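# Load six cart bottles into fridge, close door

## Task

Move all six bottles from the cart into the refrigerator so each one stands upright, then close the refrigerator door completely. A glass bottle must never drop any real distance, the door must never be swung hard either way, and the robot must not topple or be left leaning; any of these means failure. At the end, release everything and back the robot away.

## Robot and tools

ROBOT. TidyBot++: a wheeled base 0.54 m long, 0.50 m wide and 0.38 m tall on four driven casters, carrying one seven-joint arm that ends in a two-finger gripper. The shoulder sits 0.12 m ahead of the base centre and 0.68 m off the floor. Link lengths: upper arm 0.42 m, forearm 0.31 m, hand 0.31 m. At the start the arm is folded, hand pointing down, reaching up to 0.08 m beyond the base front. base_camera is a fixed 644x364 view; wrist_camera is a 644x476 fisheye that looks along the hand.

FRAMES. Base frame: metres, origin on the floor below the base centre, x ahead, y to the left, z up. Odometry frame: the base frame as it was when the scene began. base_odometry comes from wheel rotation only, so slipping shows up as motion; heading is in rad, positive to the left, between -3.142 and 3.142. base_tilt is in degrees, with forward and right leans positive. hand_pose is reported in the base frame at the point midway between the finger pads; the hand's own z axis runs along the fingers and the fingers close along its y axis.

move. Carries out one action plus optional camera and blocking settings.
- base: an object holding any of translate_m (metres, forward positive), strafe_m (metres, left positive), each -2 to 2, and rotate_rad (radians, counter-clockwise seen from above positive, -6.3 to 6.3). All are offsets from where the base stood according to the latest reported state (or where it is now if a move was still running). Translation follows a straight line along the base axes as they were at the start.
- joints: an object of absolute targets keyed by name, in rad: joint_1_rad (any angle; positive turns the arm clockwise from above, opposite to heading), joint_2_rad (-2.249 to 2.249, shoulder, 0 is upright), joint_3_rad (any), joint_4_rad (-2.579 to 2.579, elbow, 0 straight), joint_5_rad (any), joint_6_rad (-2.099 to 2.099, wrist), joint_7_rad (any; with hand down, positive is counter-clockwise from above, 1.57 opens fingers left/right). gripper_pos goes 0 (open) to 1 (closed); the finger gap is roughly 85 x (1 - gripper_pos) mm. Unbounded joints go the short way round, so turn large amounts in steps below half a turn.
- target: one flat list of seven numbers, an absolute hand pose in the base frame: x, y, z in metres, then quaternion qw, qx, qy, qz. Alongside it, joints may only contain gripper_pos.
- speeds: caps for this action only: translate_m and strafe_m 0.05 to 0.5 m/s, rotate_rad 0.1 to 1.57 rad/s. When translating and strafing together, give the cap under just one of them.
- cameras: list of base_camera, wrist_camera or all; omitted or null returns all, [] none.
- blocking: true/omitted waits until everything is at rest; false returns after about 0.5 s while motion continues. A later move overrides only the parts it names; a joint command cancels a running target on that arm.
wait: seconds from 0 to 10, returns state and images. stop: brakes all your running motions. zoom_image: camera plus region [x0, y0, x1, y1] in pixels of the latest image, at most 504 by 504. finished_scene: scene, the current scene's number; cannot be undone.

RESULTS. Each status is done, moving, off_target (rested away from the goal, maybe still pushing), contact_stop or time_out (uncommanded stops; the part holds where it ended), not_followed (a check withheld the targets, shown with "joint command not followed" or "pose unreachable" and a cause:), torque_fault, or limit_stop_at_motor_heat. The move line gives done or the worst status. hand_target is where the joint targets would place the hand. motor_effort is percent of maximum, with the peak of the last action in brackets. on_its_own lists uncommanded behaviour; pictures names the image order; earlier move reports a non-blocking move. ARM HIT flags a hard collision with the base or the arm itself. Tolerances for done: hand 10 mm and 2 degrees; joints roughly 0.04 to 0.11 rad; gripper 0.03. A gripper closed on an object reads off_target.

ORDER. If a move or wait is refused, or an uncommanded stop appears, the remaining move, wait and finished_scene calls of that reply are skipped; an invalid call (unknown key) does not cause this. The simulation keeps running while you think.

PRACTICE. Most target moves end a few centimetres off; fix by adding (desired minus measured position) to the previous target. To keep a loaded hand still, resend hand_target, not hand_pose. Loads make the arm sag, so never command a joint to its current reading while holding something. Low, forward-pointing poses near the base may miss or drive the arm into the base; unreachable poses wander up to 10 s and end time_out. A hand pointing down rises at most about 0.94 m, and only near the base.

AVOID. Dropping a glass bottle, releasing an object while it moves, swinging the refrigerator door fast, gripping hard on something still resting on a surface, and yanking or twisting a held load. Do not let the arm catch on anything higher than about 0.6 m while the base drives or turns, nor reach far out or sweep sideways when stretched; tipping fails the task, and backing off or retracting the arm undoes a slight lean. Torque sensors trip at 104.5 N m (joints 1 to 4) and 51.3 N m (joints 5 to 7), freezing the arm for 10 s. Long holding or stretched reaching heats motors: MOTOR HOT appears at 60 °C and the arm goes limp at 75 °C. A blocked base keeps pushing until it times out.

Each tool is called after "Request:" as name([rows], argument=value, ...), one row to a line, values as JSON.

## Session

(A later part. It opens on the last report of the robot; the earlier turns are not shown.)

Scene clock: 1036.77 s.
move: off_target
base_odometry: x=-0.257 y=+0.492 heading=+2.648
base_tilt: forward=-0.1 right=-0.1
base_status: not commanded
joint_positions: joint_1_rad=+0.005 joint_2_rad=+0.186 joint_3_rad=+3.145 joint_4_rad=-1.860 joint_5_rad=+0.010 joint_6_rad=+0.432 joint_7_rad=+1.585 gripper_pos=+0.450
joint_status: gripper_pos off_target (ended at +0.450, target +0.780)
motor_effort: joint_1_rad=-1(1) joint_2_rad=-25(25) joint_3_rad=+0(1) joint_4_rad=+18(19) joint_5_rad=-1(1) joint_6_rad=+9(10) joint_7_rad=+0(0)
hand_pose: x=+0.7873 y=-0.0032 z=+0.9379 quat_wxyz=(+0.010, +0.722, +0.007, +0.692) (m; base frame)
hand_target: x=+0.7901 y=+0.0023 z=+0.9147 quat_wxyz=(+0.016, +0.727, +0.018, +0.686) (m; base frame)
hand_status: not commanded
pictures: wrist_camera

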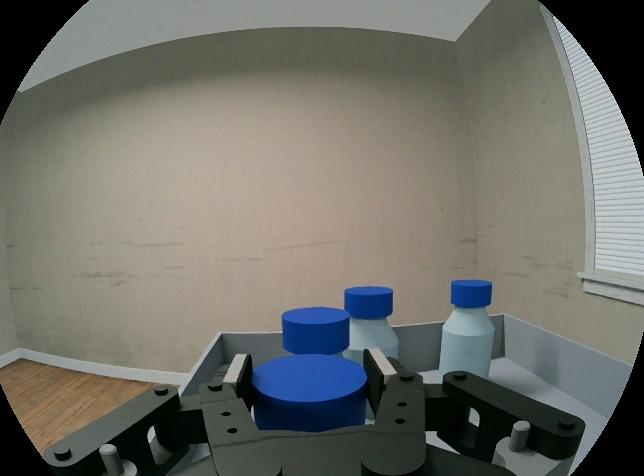

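Request:
move(joints={"joint_2_rad": -0.03, "joint_4_rad": -1.46, "joint_6_rad": -0.15}, cameras=["wrist_camera"])

Request:
move(base={"translate_m": -0.12}, cameras=[])

Request:
move(base={"translate_m": 0.319, "strafe_m": 0.451, "rotate_rad": 1.53}, speeds={"rotate_rad": 0.8, "translate_m": 0.32})

Scene clock: 1067.13 s.
move: done
base_odometry: x=-0.257 y=+0.492 heading=+2.648
base_tilt: forward=-0.1 right=-0.1
base_status: not commanded
joint_positions: joint_1_rad=+0.005 joint_2_rad=-0.002 joint_3_rad=+3.145 joint_4_rad=-1.487 joint_5_rad=+0.010 joint_6_rad=-0.122 joint_7_rad=+1.585 gripper_pos=+0.450
joint_status: all done
motor_effort: joint_1_rad=-1(1) joint_2_rad=-24(35) joint_3_rad=+0(1) joint_4_rad=+23(25) joint_5_rad=-1(1) joint_6_rad=+13(15) joint_7_rad=+0(1)
hand_pose: x=+0.7425 y=-0.0047 z=+1.1181 quat_wxyz=(+0.012, +0.720, +0.005, +0.694) (m; base frame)
hand_target: x=+0.7289 y=+0.0023 z=+1.1436 quat_wxyz=(+0.017, +0.710, +0.018, +0.704) (m; base frame)
hand_status: not commanded
pictures: wrist_camera

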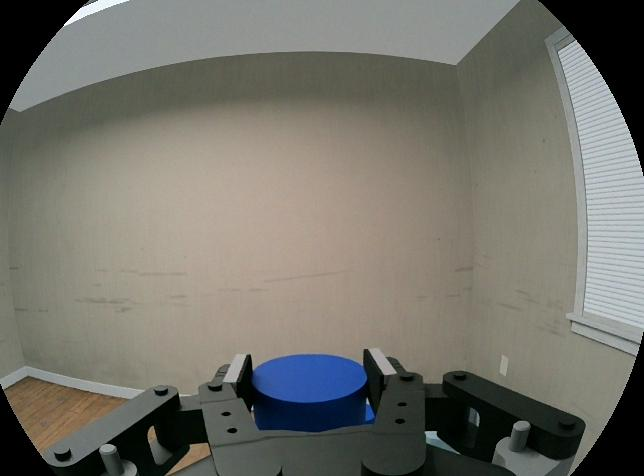

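Scene clock: 1068.43 s.
move: done
base_odometry: x=-0.151 y=+0.435 heading=+2.648
base_tilt: forward=-0.1 right=-0.1
base_status: done
joint_positions: joint_1_rad=+0.005 joint_2_rad=-0.010 joint_3_rad=+3.145 joint_4_rad=-1.487 joint_5_rad=+0.010 joint_6_rad=-0.127 joint_7_rad=+1.585 gripper_pos=+0.450
joint_status: not commanded
motor_effort: joint_1_rad=+0(3) joint_2_rad=-24(29) joint_3_rad=+0(2) joint_4_rad=+23(24) joint_5_rad=-1(1) joint_6_rad=+12(13) joint_7_rad=+0(0)
hand_pose: x=+0.7389 y=-0.0044 z=+1.1218 quat_wxyz=(+0.012, +0.719, +0.005, +0.695) (m; base frame)
hand_target: x=+0.7289 y=+0.0023 z=+1.1436 quat_wxyz=(+0.017, +0.710, +0.018, +0.704) (m; base frame)
hand_status: not commanded
pictures: none
No camera images: "cameras" was empty.

Scene clock: 1071.17 s.
move: done
base_odometry: x=-0.646 y=+0.188 heading=-2.105
base_tilt: forward=-0.1 right=-0.1
base_status: done
joint_positions: joint_1_rad=-0.001 joint_2_rad=-0.010 joint_3_rad=+3.144 joint_4_rad=-1.487 joint_5_rad=+0.010 joint_6_rad=-0.128 joint_7_rad=+1.585 gripper_pos=+0.450
joint_status: not commanded
motor_effort: joint_1_rad=+0(5) joint_2_rad=-24(29) joint_3_rad=+0(5) joint_4_rad=+23(25) joint_5_rad=-1(2) joint_6_rad=+13(13) joint_7_rad=+0(1)
hand_pose: x=+0.7389 y=+0.0000 z=+1.1214 quat_wxyz=(+0.010, +0.719, +0.008, +0.695) (m; base frame)
hand_target: x=+0.7289 y=+0.0023 z=+1.1436 quat_wxyz=(+0.017, +0.710, +0.018, +0.704) (m; base frame)
hand_status: not commanded
pictures: base_camera, wrist_camera

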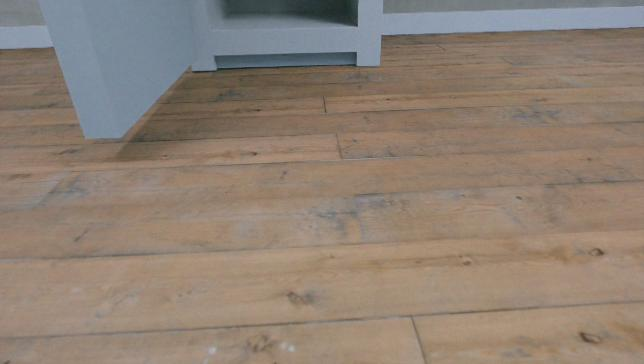

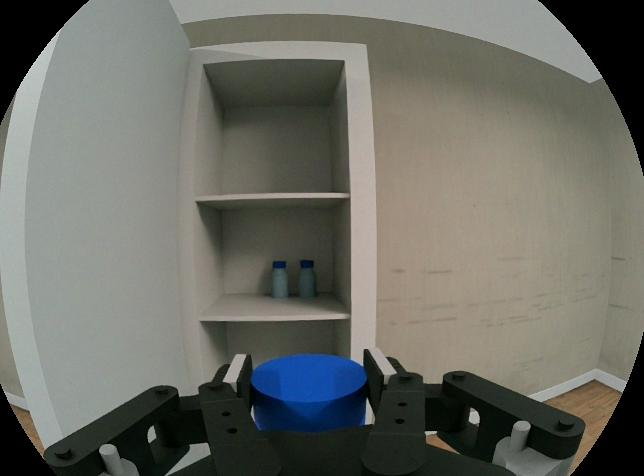

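Request:
move(base={"translate_m": 0.88, "strafe_m": 0.005, "rotate_rad": 0.023}, speeds={"translate_m": 0.35}, joints={"joint_1_rad": -0.195, "joint_2_rad": 0.35, "joint_4_rad": -1.05, "joint_6_rad": -0.21})

Scene clock: 1099.13 s.
move: done
base_odometry: x=-1.090 y=-0.572 heading=-2.081
base_tilt: forward=-0.1 right=-0.1
base_status: done
joint_positions: joint_1_rad=-0.187 joint_2_rad=+0.337 joint_3_rad=+3.144 joint_4_rad=-1.088 joint_5_rad=+0.010 joint_6_rad=-0.188 joint_7_rad=+1.585 gripper_pos=+0.450
joint_status: all done
motor_effort: joint_1_rad=-1(3) joint_2_rad=-36(40) joint_3_rad=-1(4) joint_4_rad=+23(25) joint_5_rad=-1(1) joint_6_rad=+13(14) joint_7_rad=+0(1)
hand_pose: x=+0.8672 y=+0.1407 z=+1.1112 quat_wxyz=(-0.054, +0.718, +0.075, +0.690) (m; base frame)
hand_target: x=+0.8692 y=+0.1505 z=+1.1183 quat_wxyz=(-0.051, +0.715, +0.088, +0.691) (m; base frame)
hand_status: not commanded
pictures: base_camera, wrist_camera

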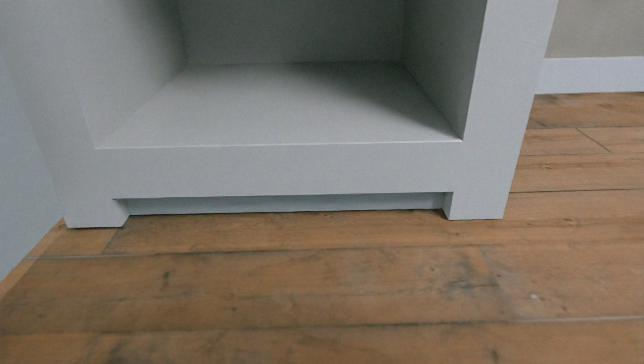

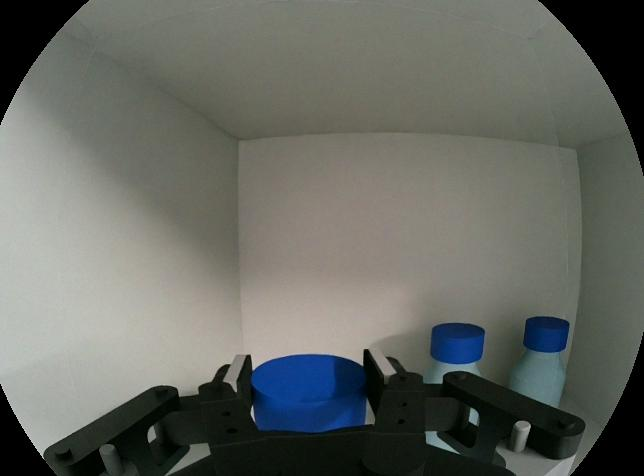

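Request:
move(base={"translate_m": 0.12, "strafe_m": -0.016, "rotate_rad": -0.01}, speeds={"translate_m": 0.15}, joints={"joint_1_rad": -0.195, "joint_2_rad": 0.41, "joint_4_rad": -1.135, "joint_6_rad": -0.08})

Scene clock: 1131.50 s.
move: done
base_odometry: x=-1.162 y=-0.669 heading=-2.092
base_tilt: forward=-0.1 right=-0.1
base_status: done
joint_positions: joint_1_rad=-0.192 joint_2_rad=+0.377 joint_3_rad=+3.144 joint_4_rad=-1.120 joint_5_rad=+0.010 joint_6_rad=-0.122 joint_7_rad=+1.585 gripper_pos=+0.450
joint_status: all done
motor_effort: joint_1_rad=-1(3) joint_2_rad=-35(40) joint_3_rad=-1(2) joint_4_rad=+22(24) joint_5_rad=-1(1) joint_6_rad=+10(13) joint_7_rad=+0(1)
hand_pose: x=+0.8842 y=+0.1480 z=+1.0812 quat_wxyz=(-0.056, +0.720, +0.077, +0.688) (m; base frame)
hand_target: x=+0.8963 y=+0.1558 z=+1.0589 quat_wxyz=(-0.051, +0.721, +0.089, +0.686) (m; base frame)
hand_status: not commanded
pictures: base_camera, wrist_camera

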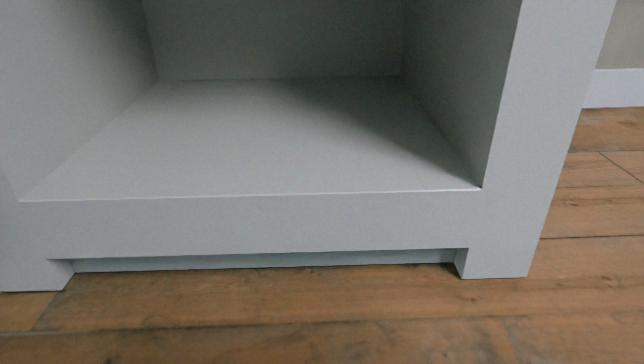

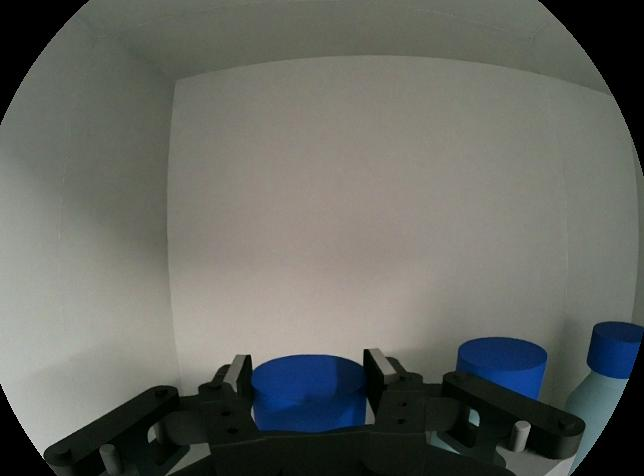

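Request:
move(joints={"joint_1_rad": -0.195, "joint_2_rad": 0.435, "joint_4_rad": -1.163, "joint_6_rad": -0.02}, cameras=[])

Request:
move(joints={"joint_1_rad": -0.195, "joint_2_rad": 0.45, "joint_4_rad": -1.18, "joint_6_rad": -0.008}, cameras=[])

Request:
move(joints={"joint_1_rad": -0.195, "joint_2_rad": 0.46, "joint_4_rad": -1.19, "joint_6_rad": -0.008}, cameras=["wrist_camera"])

Scene clock: 1148.37 s.
move: done
base_odometry: x=-1.162 y=-0.669 heading=-2.092
base_tilt: forward=-0.1 right=-0.1
base_status: not commanded
joint_positions: joint_1_rad=-0.192 joint_2_rad=+0.385 joint_3_rad=+3.144 joint_4_rad=-1.138 joint_5_rad=+0.010 joint_6_rad=-0.066 joint_7_rad=+1.585 gripper_pos=+0.450
joint_status: all done
motor_effort: joint_1_rad=-1(1) joint_2_rad=-35(37) joint_3_rad=-1(1) joint_4_rad=+21(23) joint_5_rad=-1(1) joint_6_rad=+10(12) joint_7_rad=+0(1)
hand_pose: x=+0.8882 y=+0.1490 z=+1.0805 quat_wxyz=(-0.057, +0.710, +0.076, +0.698) (m; base frame)
hand_target: x=+0.9058 y=+0.1577 z=+1.0401 quat_wxyz=(-0.051, +0.718, +0.088, +0.688) (m; base frame)
hand_status: not commanded
pictures: none
No camera images: "cameras" was empty.

Scene clock: 1148.93 s.
move: done
base_odometry: x=-1.162 y=-0.669 heading=-2.092
base_tilt: forward=-0.1 right=-0.1
base_status: not commanded
joint_positions: joint_1_rad=-0.192 joint_2_rad=+0.387 joint_3_rad=+3.144 joint_4_rad=-1.145 joint_5_rad=+0.010 joint_6_rad=-0.051 joint_7_rad=+1.585 gripper_pos=+0.450
joint_status: all done
motor_effort: joint_1_rad=-1(2) joint_2_rad=-33(34) joint_3_rad=-1(1) joint_4_rad=+20(21) joint_5_rad=+0(1) joint_6_rad=+10(10) joint_7_rad=+0(1)
hand_pose: x=+0.8888 y=+0.1491 z=+1.0802 quat_wxyz=(-0.057, +0.707, +0.076, +0.701) (m; base frame)
hand_target: x=+0.9107 y=+0.1586 z=+1.0212 quat_wxyz=(-0.050, +0.725, +0.089, +0.681) (m; base frame)
hand_status: not commanded
pictures: none
No camera images: "cameras" was empty.

Scene clock: 1149.43 s.
move: done
base_odometry: x=-1.162 y=-0.669 heading=-2.092
base_tilt: forward=-0.1 right=-0.1
base_status: not commanded
joint_positions: joint_1_rad=-0.192 joint_2_rad=+0.388 joint_3_rad=+3.144 joint_4_rad=-1.147 joint_5_rad=+0.010 joint_6_rad=-0.044 joint_7_rad=+1.585 gripper_pos=+0.450
joint_status: all done
motor_effort: joint_1_rad=-1(1) joint_2_rad=-31(33) joint_3_rad=-1(1) joint_4_rad=+18(20) joint_5_rad=-1(1) joint_6_rad=+8(10) joint_7_rad=+0(1)
hand_pose: x=+0.8892 y=+0.1492 z=+1.0800 quat_wxyz=(-0.057, +0.706, +0.076, +0.702) (m; base frame)
hand_target: x=+0.9135 y=+0.1592 z=+1.0069 quat_wxyz=(-0.050, +0.732, +0.090, +0.674) (m; base frame)
hand_status: not commanded
pictures: wrist_camera

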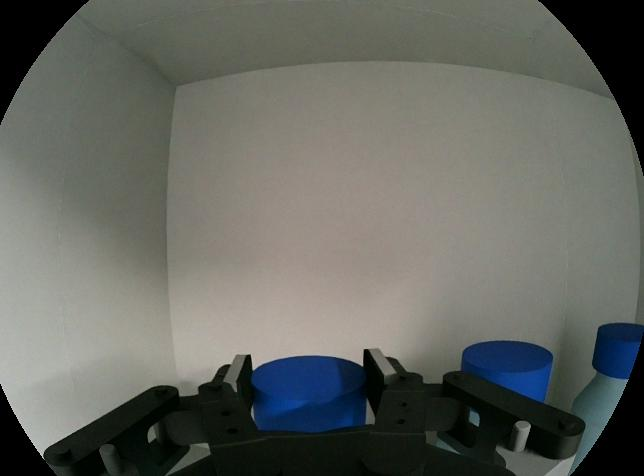

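Request:
move(joints={"gripper_pos": 0.4}, cameras=[])

Request:
move(joints={"gripper_pos": 0.05})

Scene clock: 1156.07 s.
move: done
base_odometry: x=-1.162 y=-0.669 heading=-2.092
base_tilt: forward=-0.1 right=-0.1
base_status: not commanded
joint_positions: joint_1_rad=-0.192 joint_2_rad=+0.391 joint_3_rad=+3.144 joint_4_rad=-1.147 joint_5_rad=+0.010 joint_6_rad=-0.042 joint_7_rad=+1.585 gripper_pos=+0.400
joint_status: all done
motor_effort: joint_1_rad=-2(2) joint_2_rad=-32(32) joint_3_rad=-2(2) joint_4_rad=+18(19) joint_5_rad=-1(1) joint_6_rad=+7(9) joint_7_rad=+0(0)
hand_pose: x=+0.8905 y=+0.1495 z=+1.0781 quat_wxyz=(-0.057, +0.706, +0.076, +0.701) (m; base frame)
hand_target: x=+0.9135 y=+0.1592 z=+1.0069 quat_wxyz=(-0.050, +0.732, +0.090, +0.674) (m; base frame)
hand_status: not commanded
pictures: none
No camera images: "cameras" was empty.

Scene clock: 1156.80 s.
move: done
base_odometry: x=-1.162 y=-0.669 heading=-2.092
base_tilt: forward=-0.1 right=-0.1
base_status: not commanded
joint_positions: joint_1_rad=-0.192 joint_2_rad=+0.405 joint_3_rad=+3.144 joint_4_rad=-1.156 joint_5_rad=+0.010 joint_6_rad=-0.042 joint_7_rad=+1.585 gripper_pos=+0.050
joint_status: all done
motor_effort: joint_1_rad=-1(2) joint_2_rad=-35(36) joint_3_rad=-1(2) joint_4_rad=+20(20) joint_5_rad=-1(1) joint_6_rad=+9(10) joint_7_rad=+0(0)
hand_pose: x=+0.8959 y=+0.1506 z=+1.0616 quat_wxyz=(-0.057, +0.714, +0.077, +0.693) (m; base frame)
hand_target: x=+0.9135 y=+0.1592 z=+1.0069 quat_wxyz=(-0.050, +0.732, +0.090, +0.674) (m; base frame)
hand_status: not commanded
pictures: base_camera, wrist_camera

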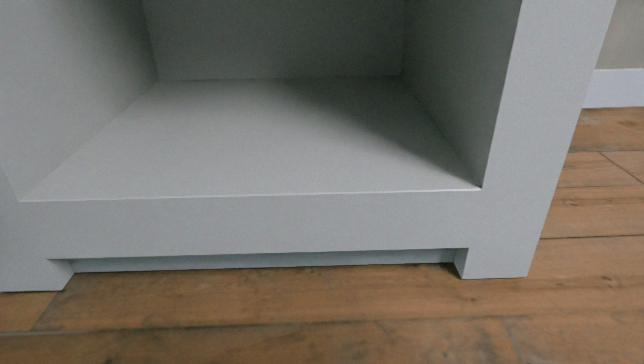

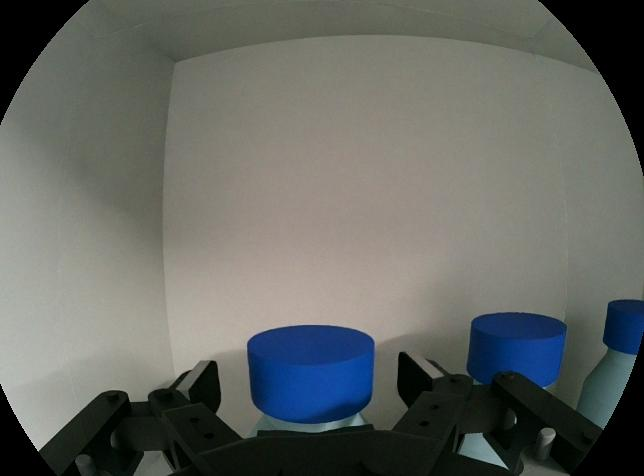

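Request:
move(base={"translate_m": -0.56}, speeds={"translate_m": 0.4}, joints={"joint_2_rad": -0.03, "joint_4_rad": -1.46, "joint_6_rad": -0.15}, cameras=["wrist_camera"])

Request:
move(base={"translate_m": -0.908, "strafe_m": 0.224, "rotate_rad": -1.528}, speeds={"translate_m": 0.5, "rotate_rad": 0.75}, joints={"joint_1_rad": 0.0, "gripper_pos": 0.0}, cameras=[])

Request:
move(joints={"joint_1_rad": 0.0, "joint_2_rad": 0.215, "joint_4_rad": -1.89, "joint_6_rad": 0.476})

Scene clock: 1199.97 s.
move: done
base_odometry: x=-0.883 y=-0.183 heading=-2.092
base_tilt: forward=-0.1 right=-0.1
base_status: done
joint_positions: joint_1_rad=-0.192 joint_2_rad=-0.027 joint_3_rad=+3.144 joint_4_rad=-1.424 joint_5_rad=+0.010 joint_6_rad=-0.108 joint_7_rad=+1.585 gripper_pos=+0.050
joint_status: all done
motor_effort: joint_1_rad=-1(2) joint_2_rad=-20(39) joint_3_rad=+0(2) joint_4_rad=+20(22) joint_5_rad=-1(1) joint_6_rad=+9(11) joint_7_rad=+0(1)
hand_pose: x=+0.7169 y=+0.1159 z=+1.1770 quat_wxyz=(-0.060, +0.680, +0.073, +0.727) (m; base frame)
hand_target: x=+0.7169 y=+0.1205 z=+1.1436 quat_wxyz=(-0.052, +0.705, +0.087, +0.702) (m; base frame)
hand_status: not commanded
pictures: wrist_camera

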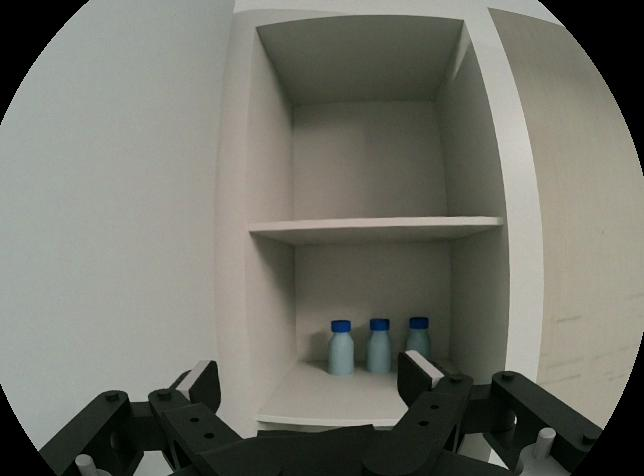

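Scene clock: 1203.10 s.
move: done
base_odometry: x=-0.237 y=+0.493 heading=+2.663
base_tilt: forward=-0.1 right=-0.1
base_status: done
joint_positions: joint_1_rad=+0.002 joint_2_rad=-0.027 joint_3_rad=+3.144 joint_4_rad=-1.427 joint_5_rad=+0.010 joint_6_rad=-0.109 joint_7_rad=+1.585 gripper_pos=+0.000
joint_status: all done
motor_effort: joint_1_rad=-1(4) joint_2_rad=-20(25) joint_3_rad=-1(4) joint_4_rad=+20(20) joint_5_rad=-1(1) joint_6_rad=+10(10) joint_7_rad=+0(1)
hand_pose: x=+0.7282 y=-0.0017 z=+1.1751 quat_wxyz=(+0.011, +0.685, +0.006, +0.728) (m; base frame)
hand_target: x=+0.7289 y=+0.0023 z=+1.1436 quat_wxyz=(+0.017, +0.710, +0.018, +0.704) (m; base frame)
hand_status: not commanded
pictures: none
No camera images: "cameras" was empty.

Scene clock: 1205.03 s.
move: done
base_odometry: x=-0.237 y=+0.493 heading=+2.663
base_tilt: forward=-0.1 right=-0.1
base_status: not commanded
joint_positions: joint_1_rad=+0.002 joint_2_rad=+0.179 joint_3_rad=+3.144 joint_4_rad=-1.859 joint_5_rad=+0.010 joint_6_rad=+0.426 joint_7_rad=+1.585 gripper_pos=+0.000
joint_status: all done
motor_effort: joint_1_rad=-1(2) joint_2_rad=-26(29) joint_3_rad=-1(1) joint_4_rad=+18(21) joint_5_rad=-1(1) joint_6_rad=+10(12) joint_7_rad=+0(0)
hand_pose: x=+0.7855 y=-0.0002 z=+0.9416 quat_wxyz=(+0.008, +0.721, +0.009, +0.692) (m; base frame)
hand_target: x=+0.7901 y=+0.0023 z=+0.9147 quat_wxyz=(+0.016, +0.727, +0.018, +0.686) (m; base frame)
hand_status: not commanded
pictures: base_camera, wrist_camera

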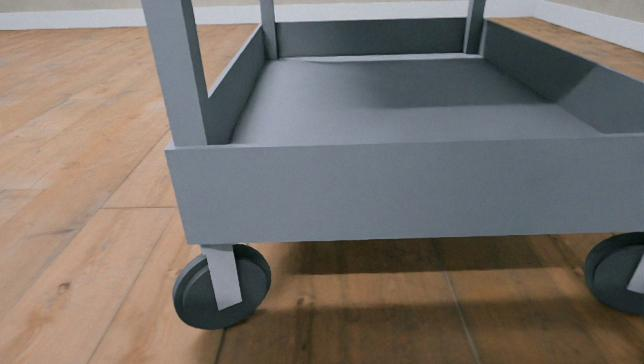

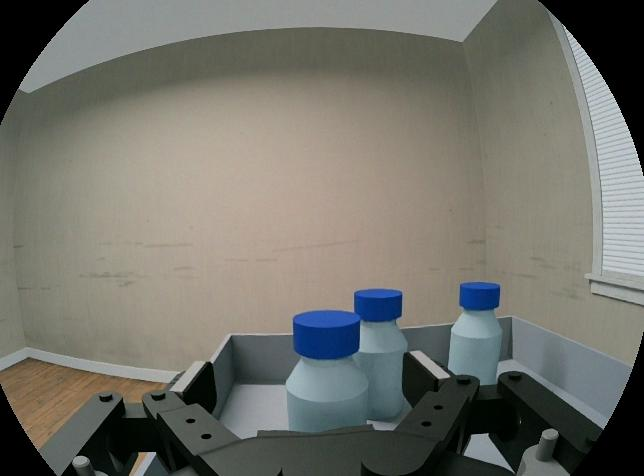

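Request:
move(base={"translate_m": 0.114, "strafe_m": -0.0177}, speeds={"translate_m": 0.15}, cameras=["wrist_camera"])

Scene clock: 1231.70 s.
move: done
base_odometry: x=-0.330 y=+0.562 heading=+2.663
base_tilt: forward=-0.1 right=-0.1
base_status: done
joint_positions: joint_1_rad=+0.002 joint_2_rad=+0.182 joint_3_rad=+3.144 joint_4_rad=-1.860 joint_5_rad=+0.010 joint_6_rad=+0.430 joint_7_rad=+1.585 gripper_pos=+0.000
joint_status: not commanded
motor_effort: joint_1_rad=-1(1) joint_2_rad=-25(28) joint_3_rad=+0(1) joint_4_rad=+18(19) joint_5_rad=-1(1) joint_6_rad=+9(11) joint_7_rad=+0(0)
hand_pose: x=+0.7862 y=-0.0002 z=+0.9405 quat_wxyz=(+0.008, +0.721, +0.009, +0.693) (m; base frame)
hand_target: x=+0.7901 y=+0.0023 z=+0.9147 quat_wxyz=(+0.016, +0.727, +0.018, +0.686) (m; base frame)
hand_status: not commanded
pictures: wrist_camera

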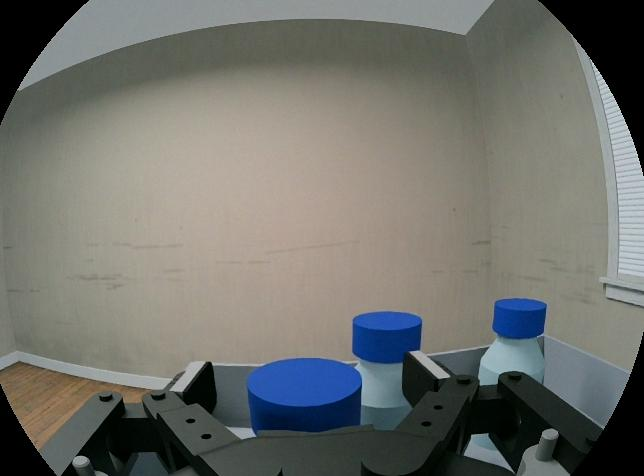

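Request:
move(joints={"gripper_pos": 0.5}, cameras=[])

Request:
move(joints={"gripper_pos": 0.78}, cameras=["wrist_camera"])

Scene clock: 1243.97 s.
move: off_target
base_odometry: x=-0.330 y=+0.562 heading=+2.663
base_tilt: forward=-0.1 right=-0.1
base_status: not commanded
joint_positions: joint_1_rad=+0.002 joint_2_rad=+0.182 joint_3_rad=+3.144 joint_4_rad=-1.860 joint_5_rad=+0.010 joint_6_rad=+0.432 joint_7_rad=+1.585 gripper_pos=+0.464
joint_status: gripper_pos off_target (ended at +0.464, target +0.500)
motor_effort: joint_1_rad=+0(1) joint_2_rad=-25(26) joint_3_rad=+0(1) joint_4_rad=+19(19) joint_5_rad=-1(2) joint_6_rad=+8(10) joint_7_rad=+0(0)
hand_pose: x=+0.7863 y=+0.0000 z=+0.9409 quat_wxyz=(+0.008, +0.721, +0.009, +0.693) (m; base frame)
hand_target: x=+0.7901 y=+0.0023 z=+0.9147 quat_wxyz=(+0.016, +0.727, +0.018, +0.686) (m; base frame)
hand_status: not commanded
pictures: none
No camera images: "cameras" was empty.

Scene clock: 1244.63 s.
move: off_target
base_odometry: x=-0.330 y=+0.562 heading=+2.663
base_tilt: forward=-0.1 right=-0.1
base_status: not commanded
joint_positions: joint_1_rad=+0.002 joint_2_rad=+0.182 joint_3_rad=+3.144 joint_4_rad=-1.860 joint_5_rad=+0.010 joint_6_rad=+0.432 joint_7_rad=+1.585 gripper_pos=+0.464
joint_status: gripper_pos off_target (ended at +0.464, target +0.780)
motor_effort: joint_1_rad=+0(0) joint_2_rad=-25(26) joint_3_rad=+0(0) joint_4_rad=+19(19) joint_5_rad=-2(2) joint_6_rad=+9(10) joint_7_rad=+0(0)
hand_pose: x=+0.7863 y=+0.0000 z=+0.9409 quat_wxyz=(+0.008, +0.721, +0.009, +0.693) (m; base frame)
hand_target: x=+0.7901 y=+0.0023 z=+0.9147 quat_wxyz=(+0.016, +0.727, +0.018, +0.686) (m; base frame)
hand_status: not commanded
pictures: wrist_camera

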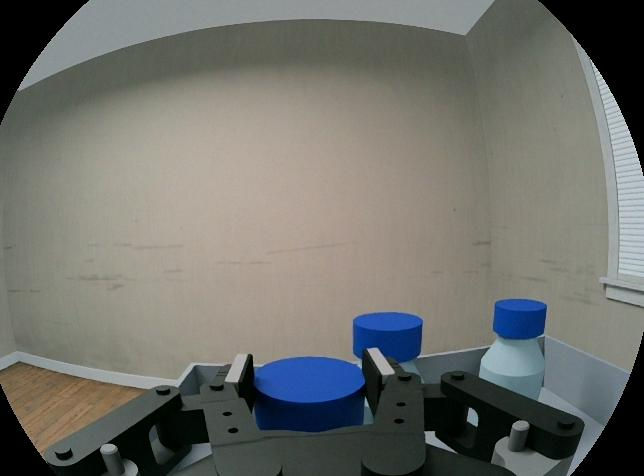

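Request:
move(joints={"joint_2_rad": -0.03, "joint_4_rad": -1.46, "joint_6_rad": -0.15}, cameras=["wrist_camera"])

Request:
move(base={"translate_m": -0.15}, cameras=[])

Request:
move(base={"translate_m": 0.259, "strafe_m": 0.477, "rotate_rad": 1.548}, speeds={"rotate_rad": 0.8, "translate_m": 0.32})

Scene clock: 1276.77 s.
move: done
base_odometry: x=-0.330 y=+0.562 heading=+2.663
base_tilt: forward=-0.1 right=-0.1
base_status: not commanded
joint_positions: joint_1_rad=+0.002 joint_2_rad=+0.001 joint_3_rad=+3.144 joint_4_rad=-1.490 joint_5_rad=+0.010 joint_6_rad=-0.126 joint_7_rad=+1.585 gripper_pos=+0.464
joint_status: all done
motor_effort: joint_1_rad=+0(1) joint_2_rad=-25(34) joint_3_rad=-1(1) joint_4_rad=+24(25) joint_5_rad=-1(1) joint_6_rad=+13(15) joint_7_rad=+0(1)
hand_pose: x=+0.7440 y=-0.0017 z=+1.1131 quat_wxyz=(+0.010, +0.723, +0.007, +0.690) (m; base frame)
hand_target: x=+0.7289 y=+0.0023 z=+1.1436 quat_wxyz=(+0.017, +0.710, +0.018, +0.704) (m; base frame)
hand_status: not commanded
pictures: wrist_camera

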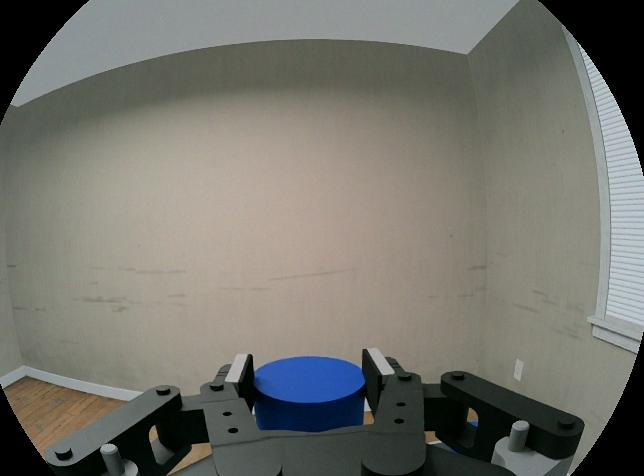

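Scene clock: 1278.20 s.
move: done
base_odometry: x=-0.197 y=+0.493 heading=+2.663
base_tilt: forward=-0.1 right=-0.1
base_status: done
joint_positions: joint_1_rad=+0.001 joint_2_rad=-0.009 joint_3_rad=+3.144 joint_4_rad=-1.490 joint_5_rad=+0.010 joint_6_rad=-0.132 joint_7_rad=+1.585 gripper_pos=+0.464
joint_status: not commanded
motor_effort: joint_1_rad=+0(2) joint_2_rad=-25(29) joint_3_rad=+0(2) joint_4_rad=+24(25) joint_5_rad=-1(1) joint_6_rad=+14(14) joint_7_rad=+0(0)
hand_pose: x=+0.7395 y=-0.0015 z=+1.1176 quat_wxyz=(+0.010, +0.722, +0.007, +0.692) (m; base frame)
hand_target: x=+0.7289 y=+0.0023 z=+1.1436 quat_wxyz=(+0.017, +0.710, +0.018, +0.704) (m; base frame)
hand_status: not commanded
pictures: none
No camera images: "cameras" was empty.

Scene clock: 1281.03 s.
move: done
base_odometry: x=-0.647 y=+0.188 heading=-2.073
base_tilt: forward=-0.1 right=-0.1
base_status: done
joint_positions: joint_1_rad=-0.002 joint_2_rad=-0.009 joint_3_rad=+3.143 joint_4_rad=-1.490 joint_5_rad=+0.010 joint_6_rad=-0.133 joint_7_rad=+1.585 gripper_pos=+0.464
joint_status: not commanded
motor_effort: joint_1_rad=-1(5) joint_2_rad=-24(30) joint_3_rad=+0(5) joint_4_rad=+24(26) joint_5_rad=-1(2) joint_6_rad=+12(14) joint_7_rad=+0(1)
hand_pose: x=+0.7395 y=+0.0008 z=+1.1173 quat_wxyz=(+0.009, +0.722, +0.008, +0.692) (m; base frame)
hand_target: x=+0.7289 y=+0.0023 z=+1.1436 quat_wxyz=(+0.017, +0.710, +0.018, +0.704) (m; base frame)
hand_status: not commanded
pictures: base_camera, wrist_camera

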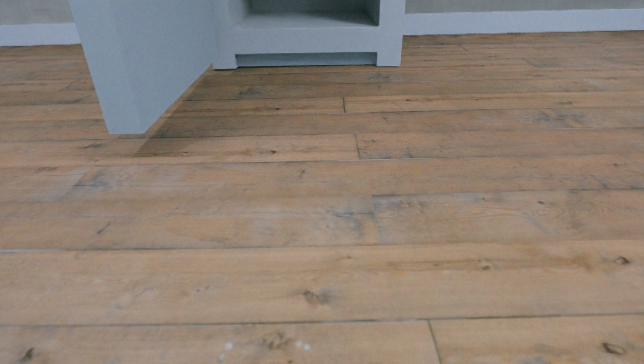

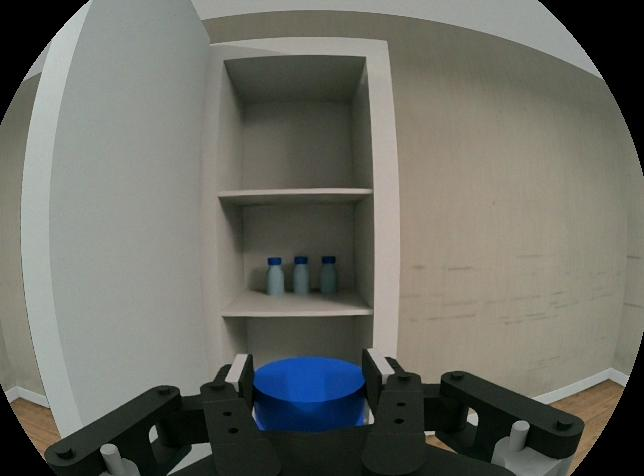

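Request:
move(base={"translate_m": 0.84, "strafe_m": -0.045, "rotate_rad": -0.035}, speeds={"translate_m": 0.35}, joints={"joint_1_rad": 0.095, "joint_2_rad": 0.35, "joint_4_rad": -1.05, "joint_6_rad": -0.21})

Scene clock: 1308.00 s.
move: done
base_odometry: x=-1.090 y=-0.526 heading=-2.107
base_tilt: forward=-0.1 right=-0.1
base_status: done
joint_positions: joint_1_rad=+0.084 joint_2_rad=+0.341 joint_3_rad=+3.143 joint_4_rad=-1.091 joint_5_rad=+0.010 joint_6_rad=-0.192 joint_7_rad=+1.585 gripper_pos=+0.464
joint_status: all done
motor_effort: joint_1_rad=-1(3) joint_2_rad=-37(41) joint_3_rad=-1(3) joint_4_rad=+23(26) joint_5_rad=-1(1) joint_6_rad=+13(15) joint_7_rad=+0(0)
hand_pose: x=+0.8794 y=-0.0643 z=+1.1049 quat_wxyz=(+0.039, +0.726, -0.023, +0.687) (m; base frame)
hand_target: x=+0.8809 y=-0.0703 z=+1.1183 quat_wxyz=(+0.049, +0.721, -0.016, +0.691) (m; base frame)
hand_status: not commanded
pictures: base_camera, wrist_camera

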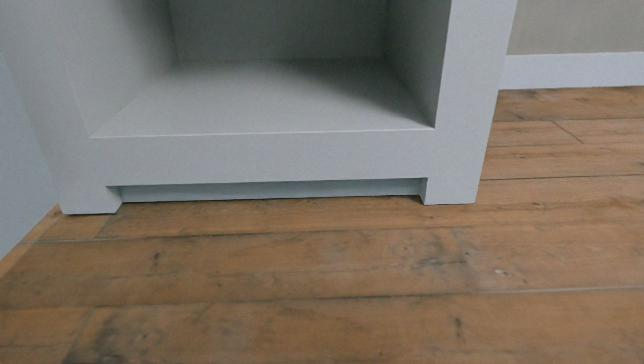

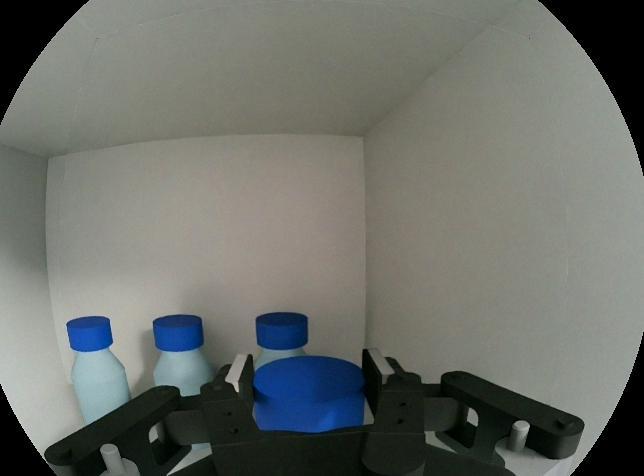

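Request:
move(base={"translate_m": 0.015}, speeds={"translate_m": 0.15}, joints={"joint_1_rad": 0.095, "joint_2_rad": 0.405, "joint_4_rad": -1.13, "joint_6_rad": -0.08}, cameras=[])

Request:
move(joints={"joint_1_rad": 0.095, "joint_2_rad": 0.43, "joint_4_rad": -1.16, "joint_6_rad": -0.02}, cameras=[])

Request:
move(joints={"joint_1_rad": 0.095, "joint_2_rad": 0.445, "joint_4_rad": -1.175, "joint_6_rad": -0.008})

Scene clock: 1328.97 s.
move: done
base_odometry: x=-1.098 y=-0.539 heading=-2.107
base_tilt: forward=-0.1 right=-0.1
base_status: done
joint_positions: joint_1_rad=+0.085 joint_2_rad=+0.376 joint_3_rad=+3.143 joint_4_rad=-1.117 joint_5_rad=+0.010 joint_6_rad=-0.125 joint_7_rad=+1.585 gripper_pos=+0.464
joint_status: all done
motor_effort: joint_1_rad=-1(2) joint_2_rad=-37(40) joint_3_rad=-1(1) joint_4_rad=+23(25) joint_5_rad=-1(1) joint_6_rad=+12(15) joint_7_rad=+0(0)
hand_pose: x=+0.8953 y=-0.0657 z=+1.0823 quat_wxyz=(+0.039, +0.724, -0.022, +0.689) (m; base frame)
hand_target: x=+0.9066 y=-0.0728 z=+1.0661 quat_wxyz=(+0.049, +0.722, -0.016, +0.690) (m; base frame)
hand_status: not commanded
pictures: none
No camera images: "cameras" was empty.

Scene clock: 1329.60 s.
move: done
base_odometry: x=-1.098 y=-0.539 heading=-2.107
base_tilt: forward=-0.1 right=-0.1
base_status: not commanded
joint_positions: joint_1_rad=+0.085 joint_2_rad=+0.383 joint_3_rad=+3.143 joint_4_rad=-1.137 joint_5_rad=+0.010 joint_6_rad=-0.070 joint_7_rad=+1.585 gripper_pos=+0.464
joint_status: all done
motor_effort: joint_1_rad=+0(1) joint_2_rad=-36(38) joint_3_rad=-1(1) joint_4_rad=+22(24) joint_5_rad=-1(1) joint_6_rad=+12(13) joint_7_rad=+0(1)
hand_pose: x=+0.8988 y=-0.0659 z=+1.0815 quat_wxyz=(+0.039, +0.714, -0.022, +0.699) (m; base frame)
hand_target: x=+0.9163 y=-0.0737 z=+1.0460 quat_wxyz=(+0.049, +0.721, -0.016, +0.691) (m; base frame)
hand_status: not commanded
pictures: none
No camera images: "cameras" was empty.

Scene clock: 1330.13 s.
move: done
base_odometry: x=-1.098 y=-0.539 heading=-2.107
base_tilt: forward=-0.1 right=-0.1
base_status: not commanded
joint_positions: joint_1_rad=+0.085 joint_2_rad=+0.386 joint_3_rad=+3.143 joint_4_rad=-1.143 joint_5_rad=+0.010 joint_6_rad=-0.055 joint_7_rad=+1.585 gripper_pos=+0.464
joint_status: all done
motor_effort: joint_1_rad=+0(1) joint_2_rad=-34(36) joint_3_rad=-1(1) joint_4_rad=+20(22) joint_5_rad=-1(1) joint_6_rad=+11(11) joint_7_rad=+0(1)
hand_pose: x=+0.8999 y=-0.0659 z=+1.0811 quat_wxyz=(+0.039, +0.711, -0.022, +0.702) (m; base frame)
hand_target: x=+0.9215 y=-0.0742 z=+1.0283 quat_wxyz=(+0.049, +0.727, -0.016, +0.685) (m; base frame)
hand_status: not commanded
pictures: base_camera, wrist_camera

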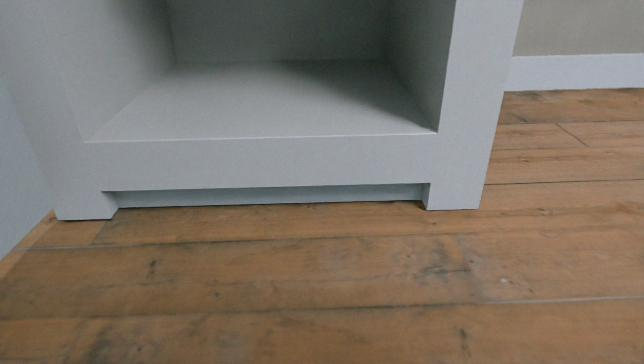

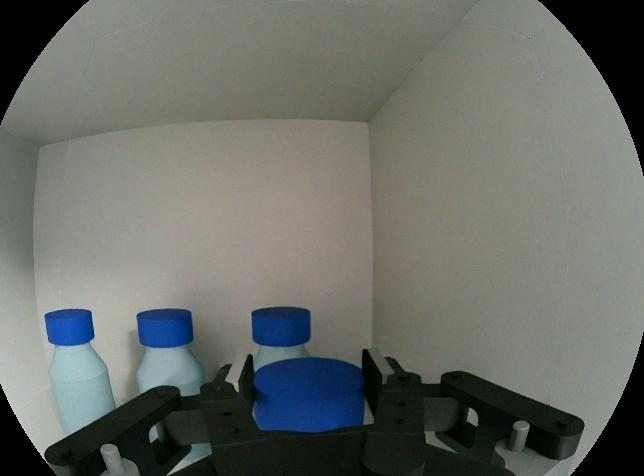

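Request:
move(joints={"joint_1_rad": 0.095, "joint_2_rad": 0.46, "joint_4_rad": -1.19, "joint_6_rad": -0.008}, cameras=[])

Request:
move(joints={"gripper_pos": 0.4}, cameras=[])

Request:
move(joints={"gripper_pos": 0.05})

Scene clock: 1336.87 s.
move: done
base_odometry: x=-1.098 y=-0.539 heading=-2.107
base_tilt: forward=-0.1 right=-0.1
base_status: not commanded
joint_positions: joint_1_rad=+0.085 joint_2_rad=+0.387 joint_3_rad=+3.143 joint_4_rad=-1.147 joint_5_rad=+0.010 joint_6_rad=-0.044 joint_7_rad=+1.585 gripper_pos=+0.464
joint_status: all done
motor_effort: joint_1_rad=+0(1) joint_2_rad=-31(33) joint_3_rad=+0(1) joint_4_rad=+19(21) joint_5_rad=-1(2) joint_6_rad=+8(9) joint_7_rad=+0(1)
hand_pose: x=+0.9004 y=-0.0659 z=+1.0807 quat_wxyz=(+0.039, +0.709, -0.022, +0.703) (m; base frame)
hand_target: x=+0.9258 y=-0.0746 z=+1.0069 quat_wxyz=(+0.048, +0.737, -0.017, +0.674) (m; base frame)
hand_status: not commanded
pictures: none
No camera images: "cameras" was empty.

Scene clock: 1337.70 s.
move: done
base_odometry: x=-1.098 y=-0.539 heading=-2.107
base_tilt: forward=-0.1 right=-0.1
base_status: not commanded
joint_positions: joint_1_rad=+0.085 joint_2_rad=+0.392 joint_3_rad=+3.143 joint_4_rad=-1.148 joint_5_rad=+0.010 joint_6_rad=-0.041 joint_7_rad=+1.585 gripper_pos=+0.400
joint_status: all done
motor_effort: joint_1_rad=+1(2) joint_2_rad=-32(33) joint_3_rad=+0(1) joint_4_rad=+18(19) joint_5_rad=-1(1) joint_6_rad=+8(9) joint_7_rad=+0(1)
hand_pose: x=+0.9024 y=-0.0661 z=+1.0772 quat_wxyz=(+0.039, +0.710, -0.022, +0.702) (m; base frame)
hand_target: x=+0.9258 y=-0.0746 z=+1.0069 quat_wxyz=(+0.048, +0.737, -0.017, +0.674) (m; base frame)
hand_status: not commanded
pictures: none
No camera images: "cameras" was empty.

Scene clock: 1338.43 s.
move: done
base_odometry: x=-1.098 y=-0.539 heading=-2.107
base_tilt: forward=-0.1 right=-0.1
base_status: not commanded
joint_positions: joint_1_rad=+0.087 joint_2_rad=+0.405 joint_3_rad=+3.143 joint_4_rad=-1.156 joint_5_rad=+0.010 joint_6_rad=-0.041 joint_7_rad=+1.585 gripper_pos=+0.050
joint_status: all done
motor_effort: joint_1_rad=+0(1) joint_2_rad=-35(35) joint_3_rad=-1(1) joint_4_rad=+20(20) joint_5_rad=-1(1) joint_6_rad=+9(10) joint_7_rad=+0(0)
hand_pose: x=+0.9073 y=-0.0686 z=+1.0618 quat_wxyz=(+0.040, +0.718, -0.023, +0.695) (m; base frame)
hand_target: x=+0.9258 y=-0.0746 z=+1.0069 quat_wxyz=(+0.048, +0.737, -0.017, +0.674) (m; base frame)
hand_status: not commanded
pictures: base_camera, wrist_camera

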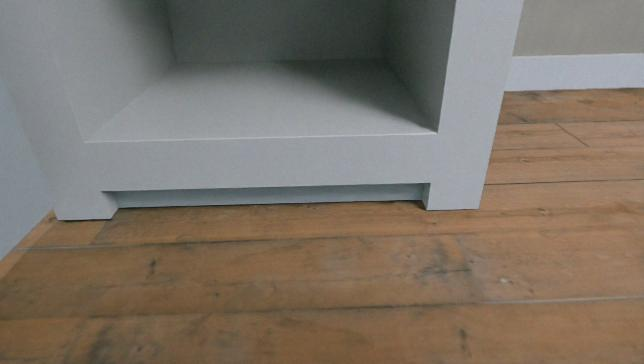

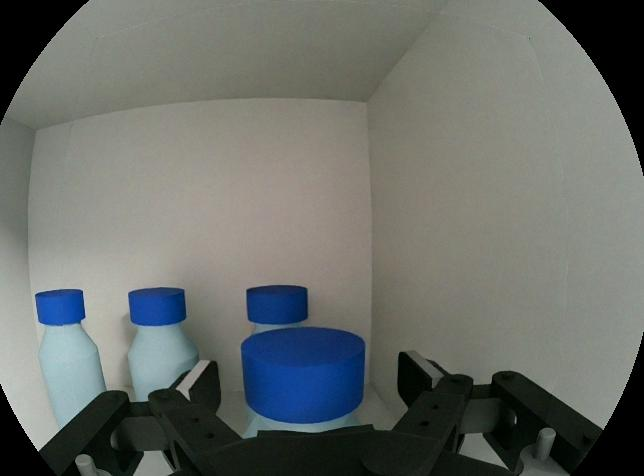

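Request:
move(base={"translate_m": -0.42}, speeds={"translate_m": 0.35}, joints={"joint_2_rad": -0.03, "joint_4_rad": -1.46, "joint_6_rad": -0.15}, cameras=["wrist_camera"])

Request:
move(base={"translate_m": -0.99, "strafe_m": 0.233, "rotate_rad": -1.525}, speeds={"translate_m": 0.5, "rotate_rad": 0.75}, joints={"joint_1_rad": 0.0, "gripper_pos": 0.0}, cameras=[])

Request:
move(joints={"joint_1_rad": 0.0, "joint_2_rad": 0.48, "joint_4_rad": -1.522, "joint_6_rad": 0.382})

Scene clock: 1386.00 s.
move: done
base_odometry: x=-0.884 y=-0.178 heading=-2.106
base_tilt: forward=-0.1 right=-0.1
base_status: done
joint_positions: joint_1_rad=+0.089 joint_2_rad=-0.027 joint_3_rad=+3.143 joint_4_rad=-1.424 joint_5_rad=+0.010 joint_6_rad=-0.107 joint_7_rad=+1.585 gripper_pos=+0.050
joint_status: all done
motor_effort: joint_1_rad=+0(2) joint_2_rad=-20(39) joint_3_rad=+0(1) joint_4_rad=+20(22) joint_5_rad=-1(1) joint_6_rad=+10(11) joint_7_rad=+0(1)
hand_pose: x=+0.7257 y=-0.0540 z=+1.1777 quat_wxyz=(+0.042, +0.683, -0.023, +0.729) (m; base frame)
hand_target: x=+0.7264 y=-0.0555 z=+1.1436 quat_wxyz=(+0.050, +0.710, -0.016, +0.702) (m; base frame)
hand_status: not commanded
pictures: wrist_camera

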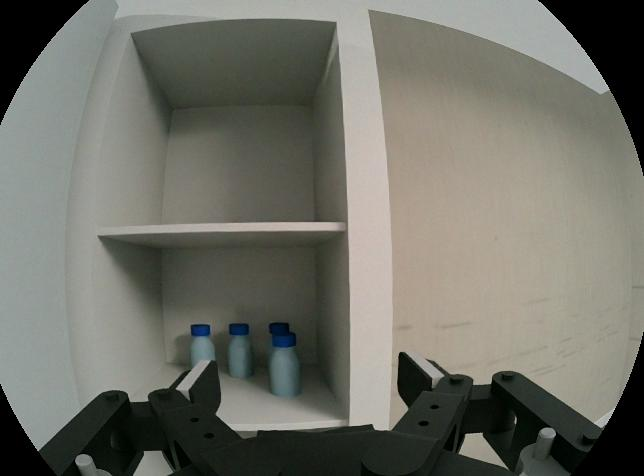

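Scene clock: 1389.23 s.
move: done
base_odometry: x=-0.178 y=+0.554 heading=+2.651
base_tilt: forward=-0.1 right=-0.1
base_status: done
joint_positions: joint_1_rad=+0.009 joint_2_rad=-0.026 joint_3_rad=+3.147 joint_4_rad=-1.426 joint_5_rad=+0.010 joint_6_rad=-0.109 joint_7_rad=+1.585 gripper_pos=+0.000
joint_status: all done
motor_effort: joint_1_rad=-1(4) joint_2_rad=-20(25) joint_3_rad=+0(4) joint_4_rad=+20(20) joint_5_rad=-1(1) joint_6_rad=+9(11) joint_7_rad=+0(0)
hand_pose: x=+0.7283 y=-0.0077 z=+1.1755 quat_wxyz=(+0.014, +0.685, +0.003, +0.729) (m; base frame)
hand_target: x=+0.7289 y=+0.0023 z=+1.1436 quat_wxyz=(+0.017, +0.710, +0.018, +0.704) (m; base frame)
hand_status: not commanded
pictures: none
No camera images: "cameras" was empty.

Scene clock: 1391.17 s.
move: done
base_odometry: x=-0.178 y=+0.554 heading=+2.651
base_tilt: forward=-0.1 right=-0.1
base_status: not commanded
joint_positions: joint_1_rad=+0.009 joint_2_rad=+0.439 joint_3_rad=+3.147 joint_4_rad=-1.494 joint_5_rad=+0.010 joint_6_rad=+0.332 joint_7_rad=+1.585 gripper_pos=+0.000
joint_status: all done
motor_effort: joint_1_rad=+0(2) joint_2_rad=-34(38) joint_3_rad=-1(1) joint_4_rad=+19(21) joint_5_rad=-1(1) joint_6_rad=+9(11) joint_7_rad=+0(0)
hand_pose: x=+0.9030 y=-0.0077 z=+0.9421 quat_wxyz=(+0.013, +0.717, +0.006, +0.696) (m; base frame)
hand_target: x=+0.9098 y=+0.0023 z=+0.9083 quat_wxyz=(+0.016, +0.724, +0.018, +0.689) (m; base frame)
hand_status: not commanded
pictures: base_camera, wrist_camera

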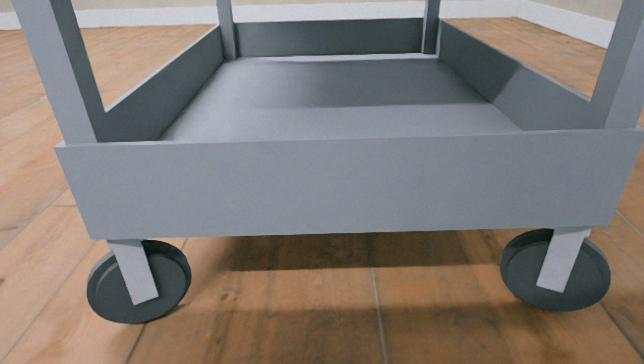

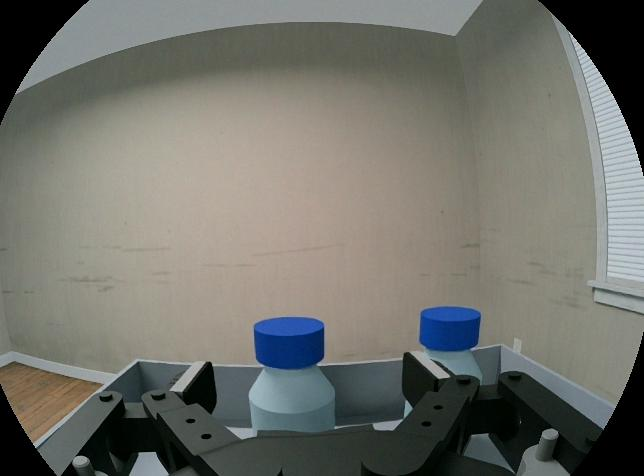

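Request:
move(base={"translate_m": 0.102, "strafe_m": 0.008}, speeds={"translate_m": 0.15})

Scene clock: 1400.97 s.
move: done
base_odometry: x=-0.272 y=+0.596 heading=+2.650
base_tilt: forward=-0.1 right=-0.1
base_status: done
joint_positions: joint_1_rad=+0.008 joint_2_rad=+0.440 joint_3_rad=+3.147 joint_4_rad=-1.494 joint_5_rad=+0.010 joint_6_rad=+0.336 joint_7_rad=+1.585 gripper_pos=+0.000
joint_status: not commanded
motor_effort: joint_1_rad=+0(1) joint_2_rad=-35(37) joint_3_rad=-1(1) joint_4_rad=+19(20) joint_5_rad=-1(1) joint_6_rad=+10(10) joint_7_rad=+0(0)
hand_pose: x=+0.9032 y=-0.0073 z=+0.9427 quat_wxyz=(+0.013, +0.716, +0.006, +0.698) (m; base frame)
hand_target: x=+0.9098 y=+0.0023 z=+0.9083 quat_wxyz=(+0.016, +0.724, +0.018, +0.689) (m; base frame)
hand_status: not commanded
pictures: base_camera, wrist_camera

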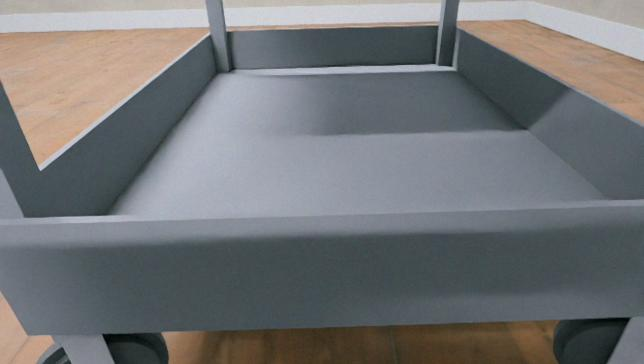

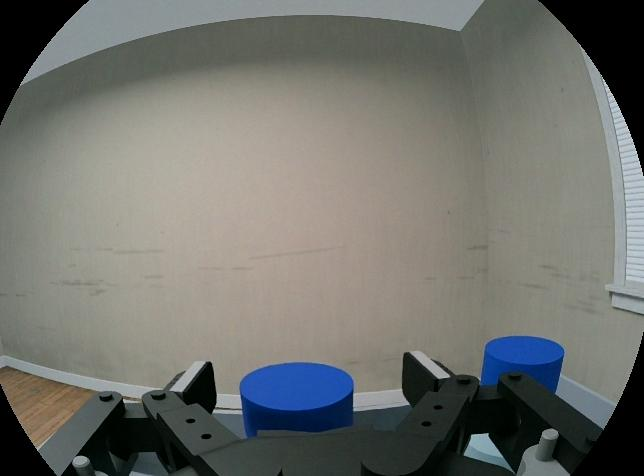

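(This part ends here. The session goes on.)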